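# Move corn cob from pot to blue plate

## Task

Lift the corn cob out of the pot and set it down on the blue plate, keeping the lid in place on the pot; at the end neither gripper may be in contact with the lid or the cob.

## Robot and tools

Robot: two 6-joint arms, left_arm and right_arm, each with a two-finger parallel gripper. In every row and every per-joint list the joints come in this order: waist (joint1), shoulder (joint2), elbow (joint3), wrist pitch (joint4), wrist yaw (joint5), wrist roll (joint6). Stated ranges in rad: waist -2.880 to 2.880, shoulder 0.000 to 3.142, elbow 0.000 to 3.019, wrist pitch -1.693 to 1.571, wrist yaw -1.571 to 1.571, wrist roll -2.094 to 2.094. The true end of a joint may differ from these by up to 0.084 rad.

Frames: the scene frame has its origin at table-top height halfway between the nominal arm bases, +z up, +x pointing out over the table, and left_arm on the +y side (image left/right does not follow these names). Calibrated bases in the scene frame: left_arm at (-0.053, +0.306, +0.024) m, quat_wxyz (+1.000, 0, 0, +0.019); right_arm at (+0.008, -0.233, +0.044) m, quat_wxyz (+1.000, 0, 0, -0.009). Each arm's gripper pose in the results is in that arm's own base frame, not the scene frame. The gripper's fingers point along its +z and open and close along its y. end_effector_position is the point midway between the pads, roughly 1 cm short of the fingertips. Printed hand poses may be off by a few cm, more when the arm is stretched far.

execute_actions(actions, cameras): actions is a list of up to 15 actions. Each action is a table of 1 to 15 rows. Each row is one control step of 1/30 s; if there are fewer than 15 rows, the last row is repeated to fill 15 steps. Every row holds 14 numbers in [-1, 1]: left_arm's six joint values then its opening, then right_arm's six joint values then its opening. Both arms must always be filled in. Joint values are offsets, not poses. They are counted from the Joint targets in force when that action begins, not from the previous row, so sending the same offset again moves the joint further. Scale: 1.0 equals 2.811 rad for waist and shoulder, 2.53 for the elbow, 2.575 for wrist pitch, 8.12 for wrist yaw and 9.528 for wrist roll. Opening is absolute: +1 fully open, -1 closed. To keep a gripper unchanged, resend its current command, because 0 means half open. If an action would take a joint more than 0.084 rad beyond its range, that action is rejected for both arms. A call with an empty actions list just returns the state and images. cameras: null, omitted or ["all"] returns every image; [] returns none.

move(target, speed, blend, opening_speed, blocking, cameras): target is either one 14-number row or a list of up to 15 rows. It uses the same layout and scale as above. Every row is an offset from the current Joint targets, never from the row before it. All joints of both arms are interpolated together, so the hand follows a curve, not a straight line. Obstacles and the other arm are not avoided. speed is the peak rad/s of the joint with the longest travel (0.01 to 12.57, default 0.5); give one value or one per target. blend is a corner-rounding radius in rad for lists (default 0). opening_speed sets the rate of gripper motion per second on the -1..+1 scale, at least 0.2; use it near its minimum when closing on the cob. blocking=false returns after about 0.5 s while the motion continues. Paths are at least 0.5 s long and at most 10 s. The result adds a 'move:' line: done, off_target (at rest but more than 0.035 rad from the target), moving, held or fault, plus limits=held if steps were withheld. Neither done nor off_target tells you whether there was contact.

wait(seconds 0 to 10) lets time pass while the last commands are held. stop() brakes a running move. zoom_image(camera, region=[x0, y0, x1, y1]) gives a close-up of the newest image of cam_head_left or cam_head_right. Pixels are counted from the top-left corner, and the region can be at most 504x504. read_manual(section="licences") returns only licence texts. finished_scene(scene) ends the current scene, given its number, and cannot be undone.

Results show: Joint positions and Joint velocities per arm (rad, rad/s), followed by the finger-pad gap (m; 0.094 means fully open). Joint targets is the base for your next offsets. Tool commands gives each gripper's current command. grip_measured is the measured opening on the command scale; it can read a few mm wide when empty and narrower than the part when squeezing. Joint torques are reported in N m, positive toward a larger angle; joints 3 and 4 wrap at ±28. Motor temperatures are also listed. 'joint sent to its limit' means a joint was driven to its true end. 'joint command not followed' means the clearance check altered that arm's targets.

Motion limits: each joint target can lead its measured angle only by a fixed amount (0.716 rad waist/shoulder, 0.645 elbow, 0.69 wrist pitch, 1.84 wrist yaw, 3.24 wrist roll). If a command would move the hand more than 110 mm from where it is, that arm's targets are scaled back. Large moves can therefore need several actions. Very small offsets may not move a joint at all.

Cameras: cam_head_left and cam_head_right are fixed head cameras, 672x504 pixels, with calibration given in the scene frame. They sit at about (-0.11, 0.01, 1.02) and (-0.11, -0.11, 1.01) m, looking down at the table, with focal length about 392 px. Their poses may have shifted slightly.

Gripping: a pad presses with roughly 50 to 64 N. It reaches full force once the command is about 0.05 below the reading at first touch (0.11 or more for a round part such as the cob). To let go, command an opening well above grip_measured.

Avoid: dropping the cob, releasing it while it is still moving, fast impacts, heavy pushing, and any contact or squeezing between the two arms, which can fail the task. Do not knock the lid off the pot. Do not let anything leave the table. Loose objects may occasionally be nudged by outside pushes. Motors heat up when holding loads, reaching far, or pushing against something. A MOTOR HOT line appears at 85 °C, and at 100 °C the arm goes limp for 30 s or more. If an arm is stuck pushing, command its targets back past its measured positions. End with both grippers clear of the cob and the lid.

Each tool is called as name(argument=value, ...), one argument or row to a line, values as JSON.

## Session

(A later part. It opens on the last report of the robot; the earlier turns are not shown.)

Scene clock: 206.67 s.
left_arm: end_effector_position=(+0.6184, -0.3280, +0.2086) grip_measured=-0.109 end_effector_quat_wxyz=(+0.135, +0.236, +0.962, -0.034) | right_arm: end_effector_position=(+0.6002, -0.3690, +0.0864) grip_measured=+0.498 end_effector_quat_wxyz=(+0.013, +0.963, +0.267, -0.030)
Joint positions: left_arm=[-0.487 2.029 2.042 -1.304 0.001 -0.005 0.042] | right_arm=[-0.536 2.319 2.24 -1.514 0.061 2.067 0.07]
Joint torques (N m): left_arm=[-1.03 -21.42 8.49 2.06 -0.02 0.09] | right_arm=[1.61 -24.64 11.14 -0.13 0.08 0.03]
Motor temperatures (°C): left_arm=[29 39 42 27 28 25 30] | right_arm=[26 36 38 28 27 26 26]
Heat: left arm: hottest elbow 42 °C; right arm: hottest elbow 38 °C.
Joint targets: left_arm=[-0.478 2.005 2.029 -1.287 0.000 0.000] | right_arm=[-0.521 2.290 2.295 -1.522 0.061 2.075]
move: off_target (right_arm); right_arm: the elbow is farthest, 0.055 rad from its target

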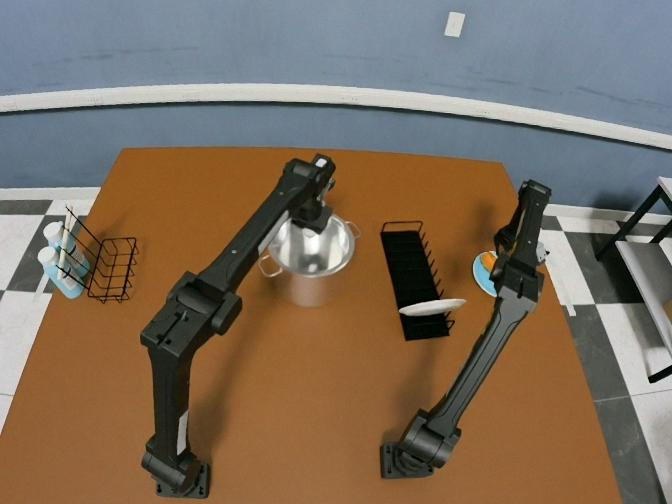

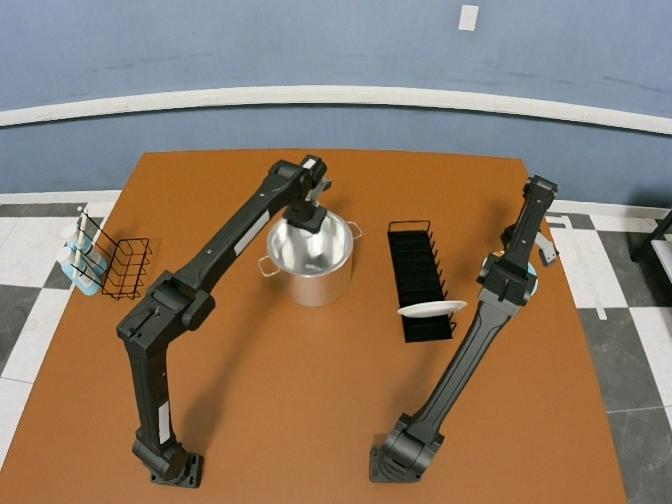

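move(
  target=[
    [0,0,0,0,0,0,0.6,0,0,0,0,0,0,0.5],
    [0,0.018,0.143,-0.12,0,0,0.6,0,-0.05,0.03,0,0,0,0.5],
  ],
  speed=0.4,
  opening_speed=0.6,
)

zoom_image(
  camera="cam_head_left",
  region=[240, 170, 370, 300],
)

zoom_image(
  camera="cam_head_right",
  region=[440, 190, 580, 330],
)

zoom_image(
  camera="cam_head_left",
  region=[440, 190, 580, 330],
)

Scene clock: 217.93 s.
left_arm: end_effector_position=(+0.6054, -0.3211, +0.3211) grip_measured=+0.598 end_effector_quat_wxyz=(+0.142, +0.236, +0.961, -0.036) | right_arm: end_effector_position=(+0.6128, -0.3764, +0.2165) grip_measured=+0.498 end_effector_quat_wxyz=(+0.092, +0.960, +0.262, +0.046)
Joint positions: left_arm=[-0.487 2.028 2.338 -1.585 0.001 -0.005 0.075] | right_arm=[-0.536 2.175 2.316 -1.514 0.061 2.067 0.07]
Joint torques (N m): left_arm=[-1.08 -17.44 13.81 0.87 -0.03 0.11] | right_arm=[1.61 -23.36 11.47 0.28 0.07 0.01]
Heat: left arm: hottest elbow 41 °C; right arm: hottest elbow 39 °C.
Joint targets: left_arm=[-0.478 2.056 2.391 -1.596 0.000 0.000] | right_arm=[-0.521 2.150 2.371 -1.522 0.061 2.075]
move: off_target (left_arm, right_arm); left_arm: the elbow is farthest, 0.053 rad from its target; right_arm: the elbow is farthest, 0.055 rad from its target

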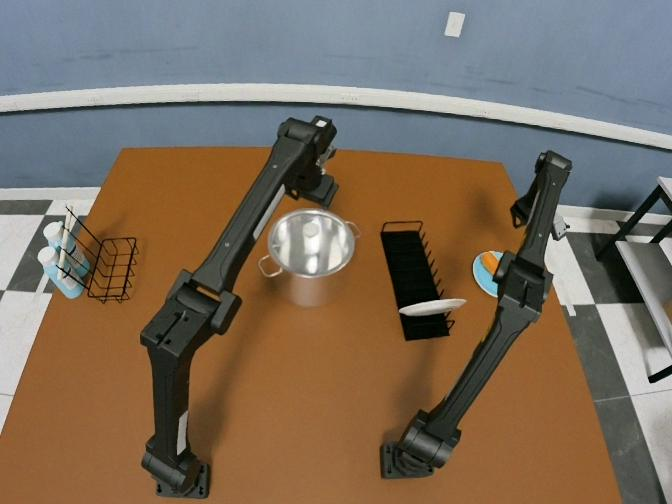

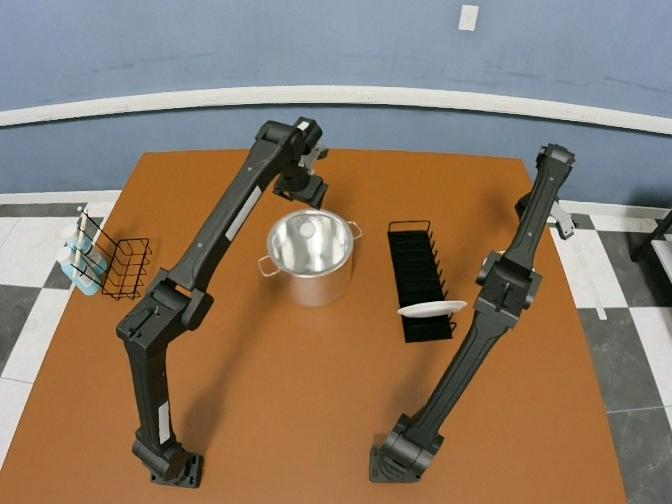

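Scaled by 3.877 from the camera's 672x504 image, which has a finer 960x720 frame.

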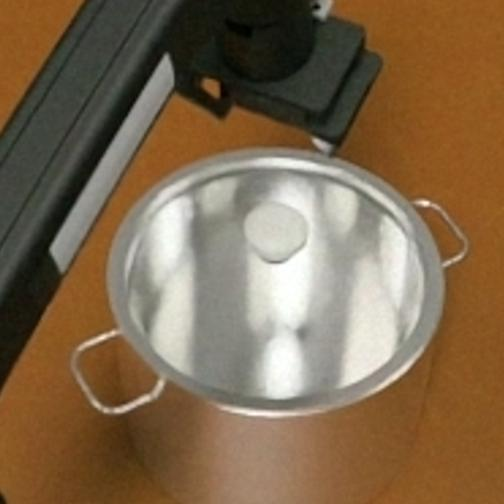

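Scaled by 3.600 from the camera's 672x504 image, which has a finer 960x720 frame.

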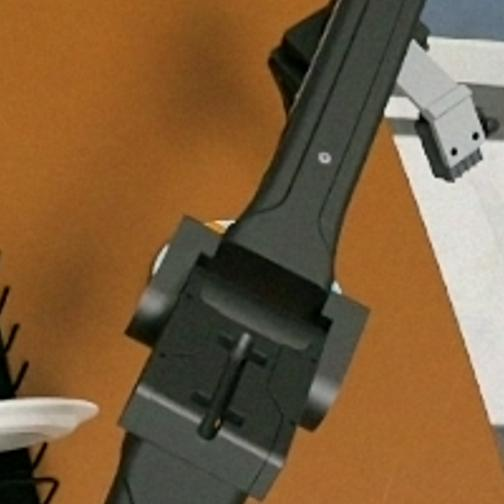

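Scaled by 3.600 from the camera's 672x504 image, which has a finer 960x720 frame.

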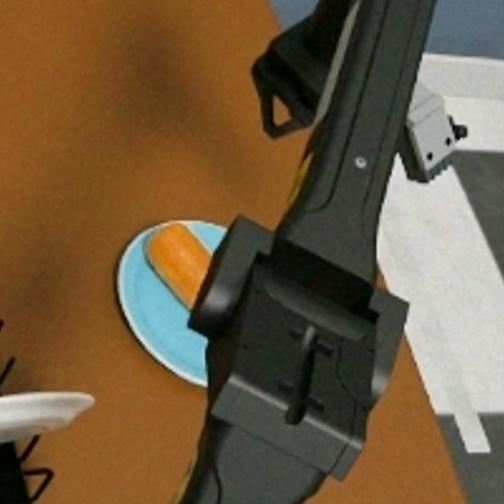

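finished_scene(
  scene=3,
)

The scene is finished: the task was done.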